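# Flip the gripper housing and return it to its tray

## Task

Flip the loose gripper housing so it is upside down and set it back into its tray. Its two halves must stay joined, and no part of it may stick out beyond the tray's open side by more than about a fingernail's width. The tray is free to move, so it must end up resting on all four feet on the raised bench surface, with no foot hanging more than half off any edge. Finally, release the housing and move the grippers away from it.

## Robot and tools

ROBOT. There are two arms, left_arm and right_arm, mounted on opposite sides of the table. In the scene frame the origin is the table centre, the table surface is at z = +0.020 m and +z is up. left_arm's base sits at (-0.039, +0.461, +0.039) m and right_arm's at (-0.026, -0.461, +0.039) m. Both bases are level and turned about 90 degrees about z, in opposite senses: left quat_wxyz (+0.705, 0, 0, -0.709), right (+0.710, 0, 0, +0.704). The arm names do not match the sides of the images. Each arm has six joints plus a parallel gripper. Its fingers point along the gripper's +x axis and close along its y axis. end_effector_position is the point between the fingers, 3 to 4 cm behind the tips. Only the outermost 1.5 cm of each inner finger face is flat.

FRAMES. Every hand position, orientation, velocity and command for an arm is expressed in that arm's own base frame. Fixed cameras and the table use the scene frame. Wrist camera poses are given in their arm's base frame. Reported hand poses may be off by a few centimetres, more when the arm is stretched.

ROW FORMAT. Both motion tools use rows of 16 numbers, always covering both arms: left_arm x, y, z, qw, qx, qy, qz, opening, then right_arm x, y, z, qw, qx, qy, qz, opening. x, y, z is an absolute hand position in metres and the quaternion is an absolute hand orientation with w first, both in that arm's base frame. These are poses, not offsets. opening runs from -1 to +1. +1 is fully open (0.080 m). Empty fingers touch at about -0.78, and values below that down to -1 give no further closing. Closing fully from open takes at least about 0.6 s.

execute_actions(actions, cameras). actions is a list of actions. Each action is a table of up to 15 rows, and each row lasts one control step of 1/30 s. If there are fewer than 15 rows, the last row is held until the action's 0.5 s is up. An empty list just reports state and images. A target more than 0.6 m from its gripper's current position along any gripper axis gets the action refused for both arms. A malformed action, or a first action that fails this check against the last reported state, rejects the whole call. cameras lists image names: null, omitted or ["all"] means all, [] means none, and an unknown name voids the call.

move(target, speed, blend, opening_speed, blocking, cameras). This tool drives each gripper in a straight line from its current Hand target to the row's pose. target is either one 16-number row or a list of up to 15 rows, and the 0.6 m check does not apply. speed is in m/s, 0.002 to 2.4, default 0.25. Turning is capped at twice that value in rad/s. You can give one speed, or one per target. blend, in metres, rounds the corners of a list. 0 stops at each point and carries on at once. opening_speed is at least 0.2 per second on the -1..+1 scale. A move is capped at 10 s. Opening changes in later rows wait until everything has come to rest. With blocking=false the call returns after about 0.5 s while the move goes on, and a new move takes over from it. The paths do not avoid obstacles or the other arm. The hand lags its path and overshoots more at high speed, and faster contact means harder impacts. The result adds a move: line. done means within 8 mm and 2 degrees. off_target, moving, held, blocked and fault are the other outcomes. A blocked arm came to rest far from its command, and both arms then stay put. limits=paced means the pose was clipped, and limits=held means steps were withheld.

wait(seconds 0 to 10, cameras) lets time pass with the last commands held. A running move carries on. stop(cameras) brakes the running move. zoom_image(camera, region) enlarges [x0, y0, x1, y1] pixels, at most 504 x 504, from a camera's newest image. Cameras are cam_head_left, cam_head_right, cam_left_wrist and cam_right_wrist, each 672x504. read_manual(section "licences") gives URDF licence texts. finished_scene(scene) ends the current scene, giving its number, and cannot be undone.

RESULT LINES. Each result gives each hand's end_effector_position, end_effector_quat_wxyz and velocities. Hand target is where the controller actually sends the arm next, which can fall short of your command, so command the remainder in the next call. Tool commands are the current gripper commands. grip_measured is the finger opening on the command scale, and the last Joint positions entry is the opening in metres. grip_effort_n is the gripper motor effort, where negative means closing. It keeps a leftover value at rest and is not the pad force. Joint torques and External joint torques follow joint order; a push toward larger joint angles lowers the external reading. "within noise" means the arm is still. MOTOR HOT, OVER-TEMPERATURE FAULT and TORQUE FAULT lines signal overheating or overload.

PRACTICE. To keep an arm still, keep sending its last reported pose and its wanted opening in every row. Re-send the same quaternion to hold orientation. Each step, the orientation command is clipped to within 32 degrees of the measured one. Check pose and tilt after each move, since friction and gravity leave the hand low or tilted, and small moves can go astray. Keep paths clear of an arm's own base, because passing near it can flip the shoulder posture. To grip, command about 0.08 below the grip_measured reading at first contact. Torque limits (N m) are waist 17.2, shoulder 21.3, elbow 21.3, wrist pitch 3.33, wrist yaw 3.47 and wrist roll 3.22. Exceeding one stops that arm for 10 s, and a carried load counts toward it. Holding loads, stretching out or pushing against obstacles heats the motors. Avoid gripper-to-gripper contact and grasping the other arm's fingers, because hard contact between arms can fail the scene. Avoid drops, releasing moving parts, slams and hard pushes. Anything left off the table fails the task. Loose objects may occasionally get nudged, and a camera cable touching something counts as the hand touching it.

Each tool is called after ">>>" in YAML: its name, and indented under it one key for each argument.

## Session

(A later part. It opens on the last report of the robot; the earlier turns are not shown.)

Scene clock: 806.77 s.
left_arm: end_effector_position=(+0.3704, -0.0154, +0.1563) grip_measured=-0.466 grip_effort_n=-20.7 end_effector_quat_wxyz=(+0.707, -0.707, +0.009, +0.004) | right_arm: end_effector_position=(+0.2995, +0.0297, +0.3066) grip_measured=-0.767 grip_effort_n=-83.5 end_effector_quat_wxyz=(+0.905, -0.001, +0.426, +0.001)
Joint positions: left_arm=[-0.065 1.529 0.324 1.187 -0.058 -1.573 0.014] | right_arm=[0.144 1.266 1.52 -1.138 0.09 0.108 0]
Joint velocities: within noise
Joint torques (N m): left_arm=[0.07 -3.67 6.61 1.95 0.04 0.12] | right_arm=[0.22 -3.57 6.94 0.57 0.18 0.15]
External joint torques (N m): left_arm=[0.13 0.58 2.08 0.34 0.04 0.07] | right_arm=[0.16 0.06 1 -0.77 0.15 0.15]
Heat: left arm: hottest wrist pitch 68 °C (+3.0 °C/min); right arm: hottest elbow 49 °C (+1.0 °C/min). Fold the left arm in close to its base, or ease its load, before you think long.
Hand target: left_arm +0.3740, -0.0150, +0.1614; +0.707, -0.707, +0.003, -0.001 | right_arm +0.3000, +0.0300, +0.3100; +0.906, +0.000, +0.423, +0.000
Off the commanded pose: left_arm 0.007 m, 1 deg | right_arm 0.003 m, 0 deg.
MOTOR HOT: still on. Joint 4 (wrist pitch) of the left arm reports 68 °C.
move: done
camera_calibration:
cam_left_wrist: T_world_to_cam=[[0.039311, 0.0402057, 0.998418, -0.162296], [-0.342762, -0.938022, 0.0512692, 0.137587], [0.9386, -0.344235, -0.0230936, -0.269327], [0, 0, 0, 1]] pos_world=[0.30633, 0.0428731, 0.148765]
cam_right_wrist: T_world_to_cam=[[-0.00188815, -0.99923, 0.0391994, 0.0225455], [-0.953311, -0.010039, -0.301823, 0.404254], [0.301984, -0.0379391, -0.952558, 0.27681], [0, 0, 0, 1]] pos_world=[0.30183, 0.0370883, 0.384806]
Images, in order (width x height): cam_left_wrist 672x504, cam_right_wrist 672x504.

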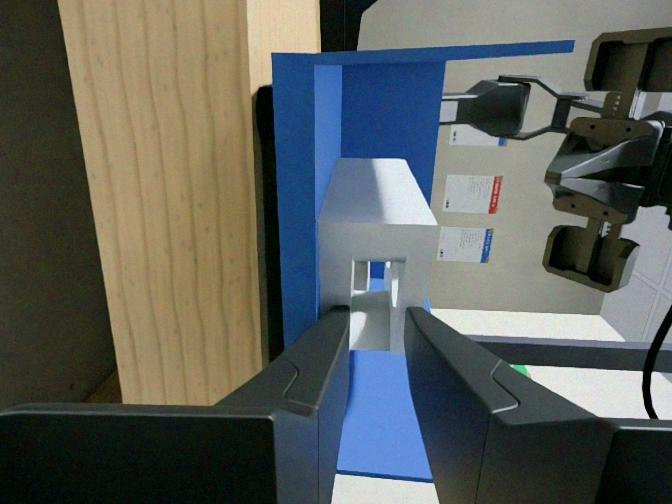

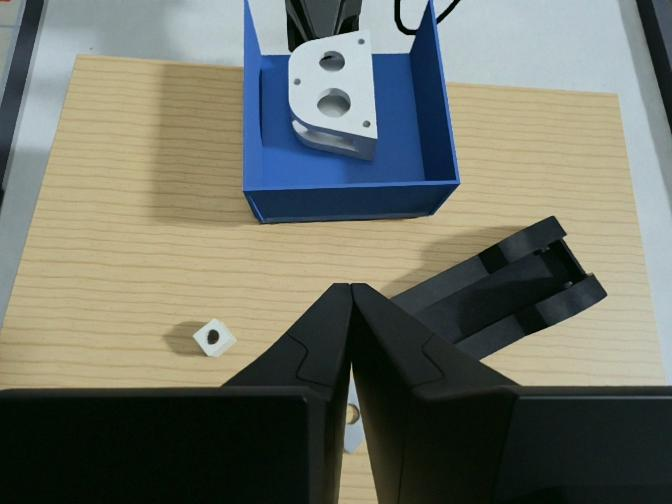

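>>> move:
  target:
    - [0.381,-0.0145,0.164,0.7071,-0.7071,0,0,-0.47, 0.30,0.03,0.31,0.906,0,0.423,0,-0.9]
    - [0.365,-0.0145,0.165,0.7071,-0.7071,0,0,-0.47, 0.30,0.03,0.31,0.906,0,0.423,0,-0.9]
    - [0.30,-0.0145,0.168,0.7071,-0.7071,0,0,-0.47, 0.30,0.03,0.31,0.906,0,0.423,0,-0.9]
  speed: [0.04,0.05,0.15]

>>> zoom_image:
  camera: "cam_right_wrist"
  region: [220, 0, 480, 220]

>>> zoom_image:
  camera: "cam_left_wrist"
  region: [200, 30, 560, 390]

>>> zoom_image:
  camera: "cam_head_right"
  region: [230, 180, 380, 300]

Scene clock: 820.60 s.
left_arm: end_effector_position=(+0.3022, -0.0152, +0.1703) grip_measured=-0.466 grip_effort_n=-20.7 end_effector_quat_wxyz=(+0.707, -0.707, -0.001, -0.003) | right_arm: end_effector_position=(+0.2995, +0.0297, +0.3066) grip_measured=-0.767 grip_effort_n=-83.5 end_effector_quat_wxyz=(+0.905, -0.001, +0.426, +0.001)
Joint positions: left_arm=[-0.096 1.082 0.116 0.972 -0.092 -1.571 0.014] | right_arm=[0.144 1.266 1.52 -1.138 0.09 0.108 0]
Joint velocities: within noise
Joint torques (N m): left_arm=[-0.2 -2.71 5 1.35 -0.18 0.13] | right_arm=[0.21 -3.58 6.95 0.56 0.18 0.15]
External joint torques (N m): left_arm=[-0.16 -0.65 -0.41 -0.25 -0.19 0.08] | right_arm=[0.16 -0.02 1.08 -0.75 0.14 0.15]
Heat: left arm: hottest wrist pitch 65 °C (+0.0 °C/min); right arm: hottest elbow 49 °C (+1.0 °C/min). Fold the left arm in close to its base, or ease its load, before you think long.
Hand target: left_arm +0.3003, -0.0148, +0.1683; +0.708, -0.706, +0.000, +0.000 | right_arm +0.3000, +0.0300, +0.3100; +0.906, +0.000, +0.423, +0.000
Off the commanded pose: left_arm 0.003 m, 0 deg | right_arm 0.003 m, 0 deg.
MOTOR HOT: still on. Joint 4 (wrist pitch) of the left arm reports 65 °C.
move: done
camera_calibration:
cam_left_wrist: T_world_to_cam=[[0.0162617, 0.0404386, 0.99905, -0.166822], [-0.340946, -0.939073, 0.0435606, 0.114513], [0.939942, -0.341331, -0.00148348, -0.208915], [0, 0, 0, 1]] pos_world=[0.238124, 0.0429732, 0.161366]
cam_right_wrist: T_world_to_cam=[[-0.00188815, -0.99923, 0.0391994, 0.0225455], [-0.953311, -0.010039, -0.301823, 0.404254], [0.301984, -0.0379391, -0.952558, 0.27681], [0, 0, 0, 1]] pos_world=[0.30183, 0.0370883, 0.384806]

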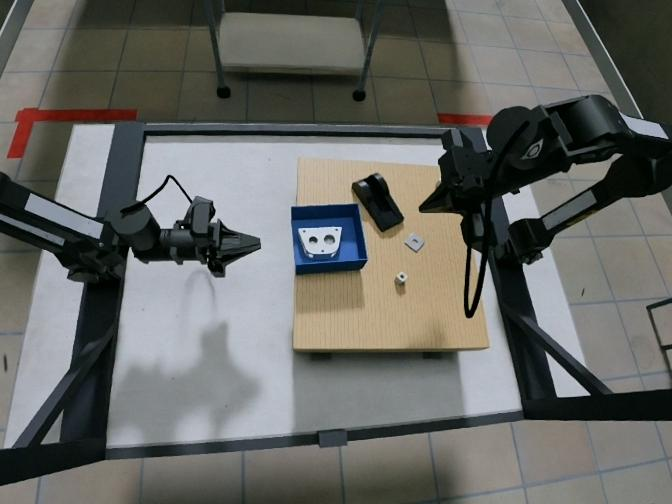

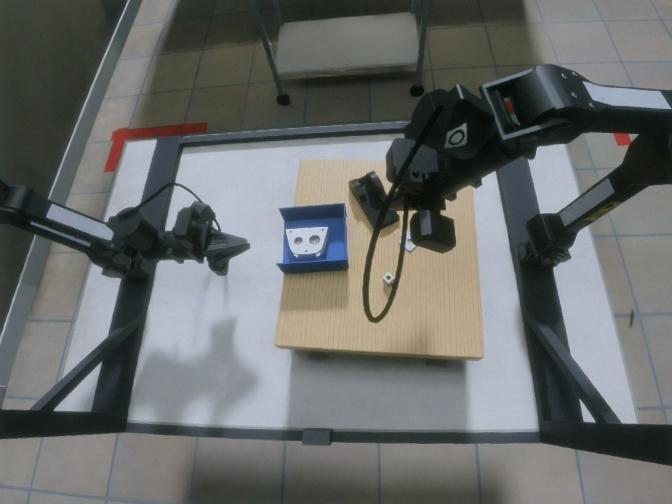

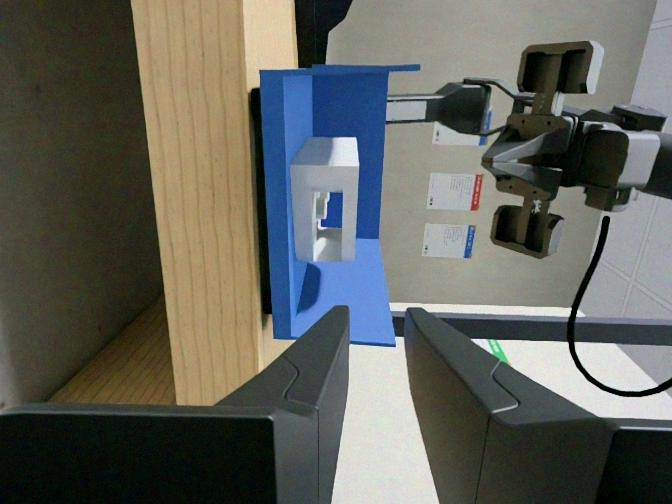

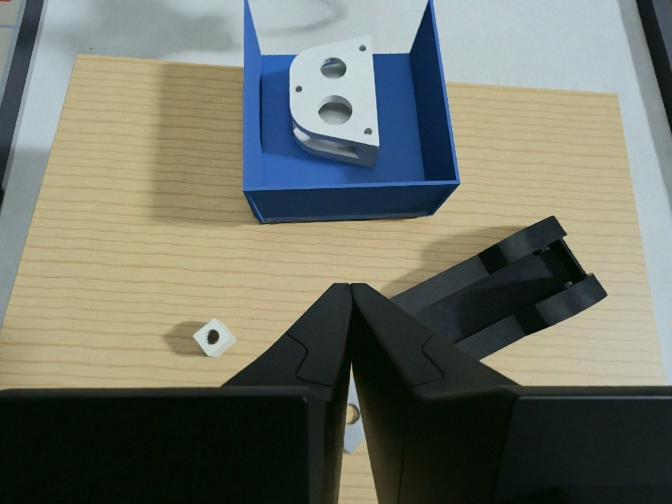

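Scaled by 1.938 from the camera's 672x504 image, which has a finer 960x720 frame.

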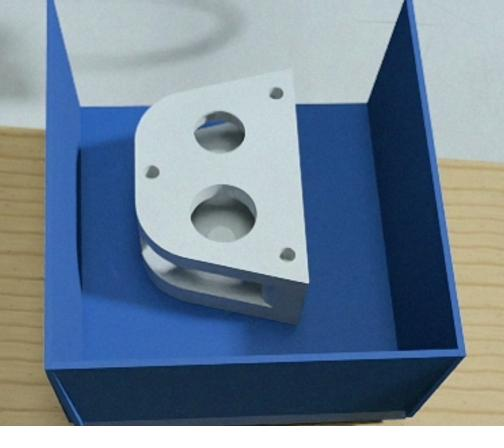

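Scaled by 1.400 from the camera's 672x504 image, which has a finer 960x720 frame.

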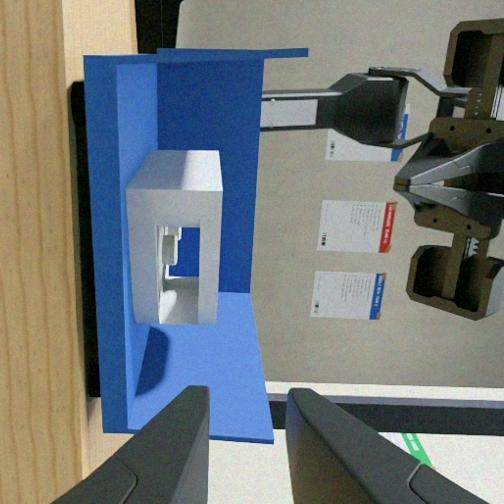

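Scaled by 3.360 from the camera's 672x504 image, which has a finer 960x720 frame.

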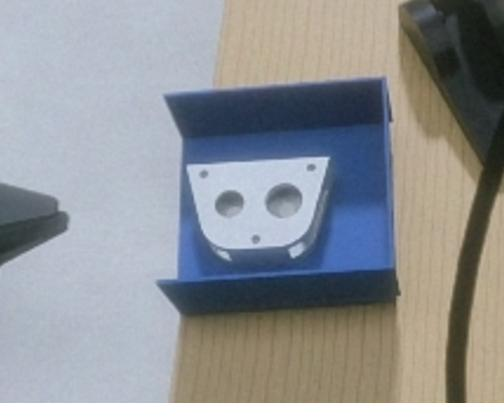

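>>> zoom_image:
  camera: "cam_left_wrist"
  region: [210, 230, 340, 420]

>>> zoom_image:
  camera: "cam_head_left"
  region: [270, 180, 390, 290]

Scaled by 2.653 from the camera's 672x504 image, which has a finer 960x720 frame.

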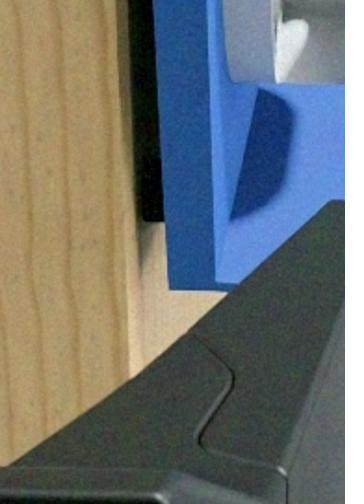

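Scaled by 4.200 from the camera's 672x504 image, which has a finer 960x720 frame.

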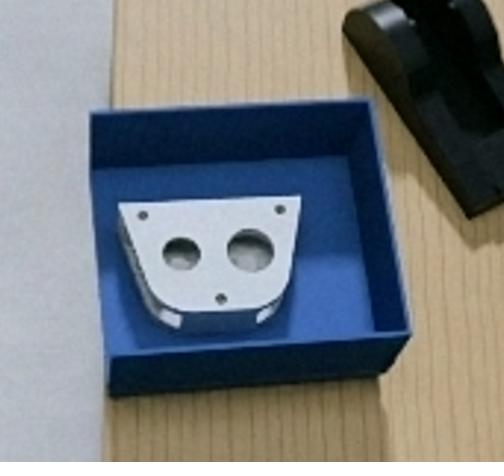

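>>> move:
  target: [0.22,-0.01,0.23,0.866,0,0.5,0,0, 0.22,0.0,0.25,0.866,0,0.5,0,0]

>>> zoom_image:
  camera: "cam_head_right"
  region: [230, 180, 380, 300]

Scene clock: 850.07 s.
left_arm: end_effector_position=(+0.2181, -0.0105, +0.2258) grip_measured=-0.003 grip_effort_n=12.8 end_effector_quat_wxyz=(+0.863, -0.007, +0.505, +0.001) | right_arm: end_effector_position=(+0.2221, -0.0012, +0.2533) grip_measured=-0.004 grip_effort_n=18.8 end_effector_quat_wxyz=(+0.868, -0.002, +0.497, -0.005)
Joint positions: left_arm=[-0.068 0.996 1.125 -1.189 -0.029 -0.072 0.035] | right_arm=[0.002 1.034 1.25 -1.255 0.011 0.004 0.035]
Joint velocities: within noise
Joint torques (N m): left_arm=[-0.26 -1.28 8.29 0.77 -0.23 0.12] | right_arm=[-0.41 -3.06 4.51 0.42 -0.27 -0.08]
External joint torques (N m): left_arm=[-0.23 0.55 2.53 -0.31 -0.22 0.12] | right_arm=[-0.45 -1.08 -1.28 -0.69 -0.26 -0.08]
Heat: left arm: hottest wrist pitch 61 °C (-6.1 °C/min); right arm: hottest elbow 49 °C (+0.0 °C/min). Fold the left arm in close to its base, or ease its load, before you think long.
Hand target: left_arm +0.2195, -0.0101, +0.2313; +0.866, -0.003, +0.500, +0.002 | right_arm +0.2193, -0.0010, +0.2510; +0.866, +0.000, +0.500, -0.003
Off the commanded pose: left_arm 0.005 m, 1 deg | right_arm 0.004 m, 1 deg.
MOTOR HOT: still on. Joint 4 (wrist pitch) of the left arm reports 61 °C.
move: done
camera_calibration:
cam_left_wrist: T_world_to_cam=[[0.0543948, -0.998464, 0.0105222, -0.017102], [-0.984662, -0.0553864, -0.16545, 0.284619], [0.165779, -0.00136113, -0.986162, 0.266473], [0, 0, 0, 1]] pos_world=[0.237008, -0.000949065, 0.310056]
cam_right_wrist: T_world_to_cam=[[-0.00547311, -0.998882, 0.046959, -0.00752384], [-0.989238, -0.00145795, -0.146309, 0.282638], [0.146214, -0.0472544, -0.988124, 0.291879], [0, 0, 0, 1]] pos_world=[0.236879, 0.00668923, 0.330119]

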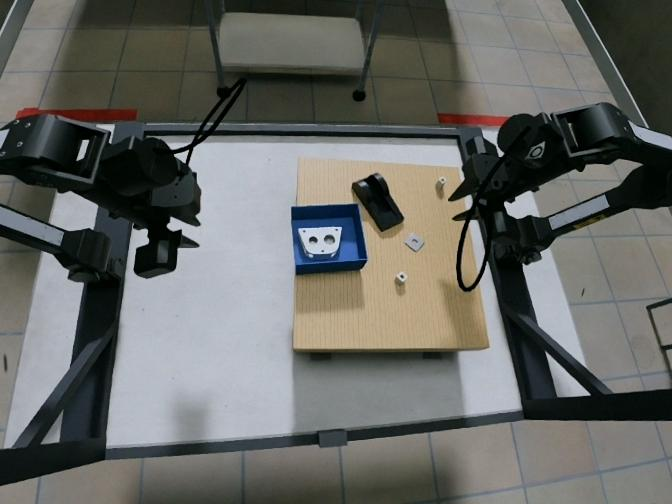

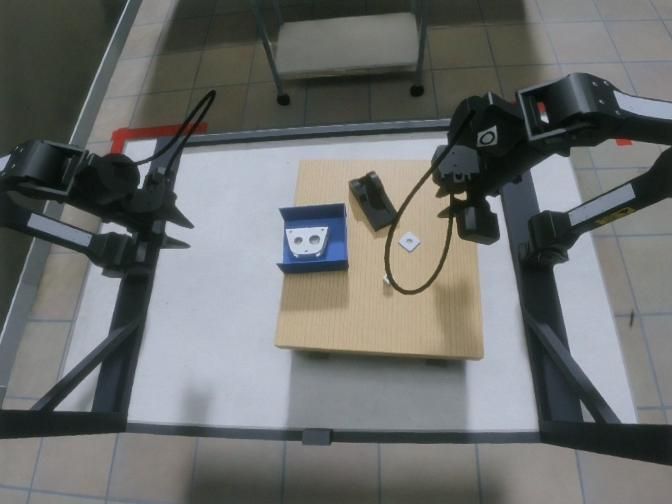

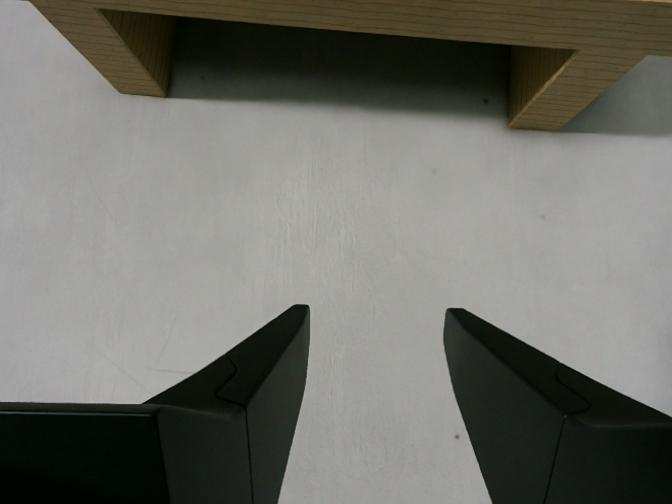

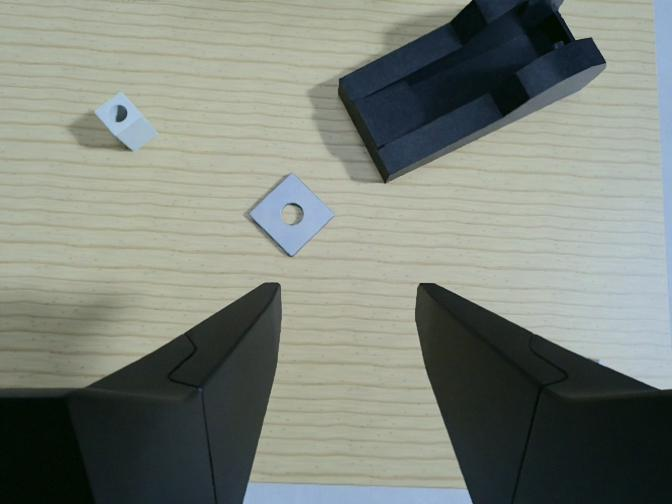

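Scaled by 3.360 from the camera's 672x504 image, which has a finer 960x720 frame.

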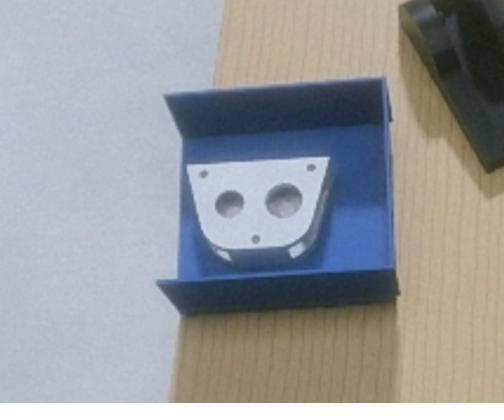

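>>> move:
  target: [0.28,0.0,0.165,0.7071,-0.7071,0,0,-0.5, 0.22,0.0,0.25,0.866,0,0.5,0,0]
  cameras: ["cam_left_wrist"]

>>> zoom_image:
  camera: "cam_left_wrist"
  region: [200, 60, 400, 340]

Scene clock: 868.07 s.
left_arm: end_effector_position=(+0.2816, +0.0000, +0.1660) grip_measured=-0.496 grip_effort_n=-20.2 end_effector_quat_wxyz=(+0.709, -0.706, +0.003, -0.004) | right_arm: end_effector_position=(+0.2219, -0.0005, +0.2522) grip_measured=-0.004 grip_effort_n=18.8 end_effector_quat_wxyz=(+0.867, -0.001, +0.498, -0.003)
Joint positions: left_arm=[0.012 0.909 0.051 0.859 0.022 -1.566 0.013] | right_arm=[0.002 1.034 1.246 -1.255 0.007 0.002 0.035]
Joint velocities: within noise
Joint torques (N m): left_arm=[-0.18 -0.73 5.3 2.5 -0.18 -0.01] | right_arm=[-0.25 -2.87 4.52 0.64 -0.27 -0.08]
External joint torques (N m): left_arm=[-0.17 0.59 -0.4 0.92 -0.19 -0.06] | right_arm=[-0.26 -0.86 -1.36 -0.5 -0.27 -0.08]
Heat: left arm: hottest wrist pitch 59 °C (-8.1 °C/min); right arm: hottest elbow 46 °C (-3.0 °C/min). Fold the left arm in close to its base, or ease its load, before you think long.
Hand target: left_arm +0.2805, +0.0002, +0.1642; +0.708, -0.707, +0.002, -0.003 | right_arm +0.2200, +0.0001, +0.2500; +0.866, +0.000, +0.500, +0.000
Off the commanded pose: left_arm 0.002 m, 1 deg | right_arm 0.003 m, 0 deg.
MOTOR HOT: still on. Joint 4 (wrist pitch) of the left arm reports 59 °C.
move: done
camera_calibration:
cam_left_wrist: T_world_to_cam=[[0.0210458, 0.0351647, 0.99916, -0.164084], [-0.346461, -0.937199, 0.0402817, 0.124017], [0.937828, -0.347018, -0.00754088, -0.182775], [0, 0, 0, 1]] pos_world=[0.217832, 0.0585727, 0.157573]
Images, in order (width x height): cam_left_wrist 672x504.

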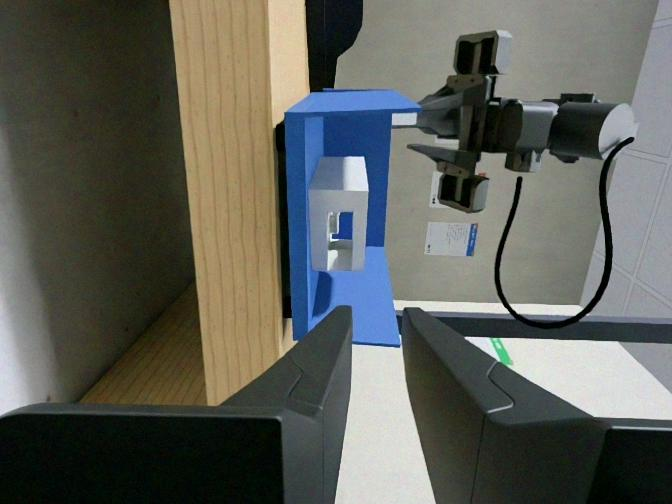

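Scaled by 1.800 from the camera's 672x504 image, which has a finer 960x720 frame.

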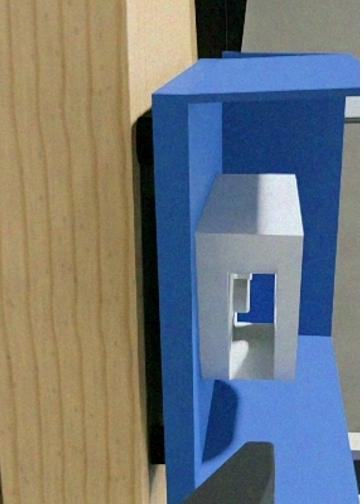

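>>> move:
  target: [0.21,-0.0,0.2,0.7071,-0.7071,0,0,0, 0.22,0.0,0.25,0.866,0,0.5,0,0]
  cameras: ["cam_head_left"]

>>> finished_scene:
  scene: 1

Scene clock: 893.27 s.
left_arm: end_effector_position=(+0.2126, -0.0010, +0.1924) grip_measured=-0.003 grip_effort_n=13.3 end_effector_quat_wxyz=(+0.708, -0.707, +0.006, +0.002) | right_arm: end_effector_position=(+0.2219, -0.0005, +0.2522) grip_measured=-0.004 grip_effort_n=18.8 end_effector_quat_wxyz=(+0.867, -0.001, +0.498, -0.003)
Joint positions: left_arm=[-0.002 0.033 0.126 -0.105 0.003 -1.57 0.035] | right_arm=[0.002 1.034 1.246 -1.255 0.007 0.002 0.035]
Joint velocities: within noise
Joint torques (N m): left_arm=[-0.2 0.71 9.08 1.35 -0.19 0.01] | right_arm=[-0.26 -2.88 4.54 0.64 -0.27 -0.05]
External joint torques (N m): left_arm=[-0.19 -0.14 2.74 -0.24 -0.2 -0.04] | right_arm=[-0.3 -0.9 -1.28 -0.49 -0.26 -0.05]
Heat: left arm: hottest wrist pitch 70 °C (+7.1 °C/min); right arm: hottest elbow 46 °C (-3.0 °C/min). Fold the left arm in close to its base, or ease its load, before you think long.
Hand target: left_arm +0.2104, -0.0006, +0.2017; +0.707, -0.707, -0.003, -0.004 | right_arm +0.2200, +0.0000, +0.2501; +0.866, +0.000, +0.500, +0.000
Off the commanded pose: left_arm 0.008 m, 1 deg | right_arm 0.003 m, 0 deg.
MOTOR HOT: still on. Joint 4 (wrist pitch) of the left arm reports 70 °C.
move: done
Images, in order (width x height): cam_head_left 672x504.

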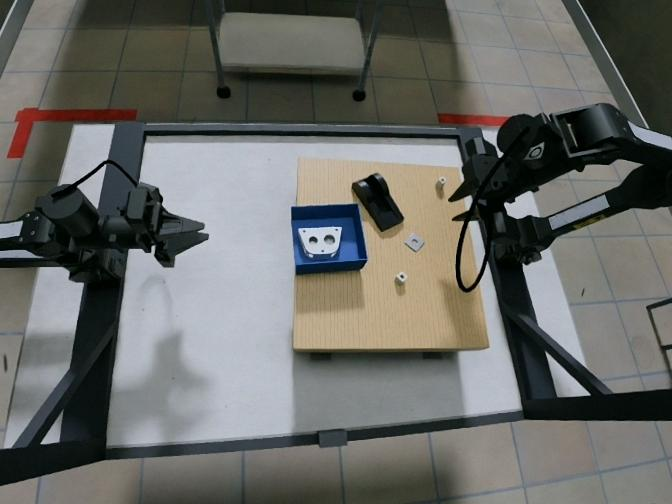

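The scene is finished: the task was done.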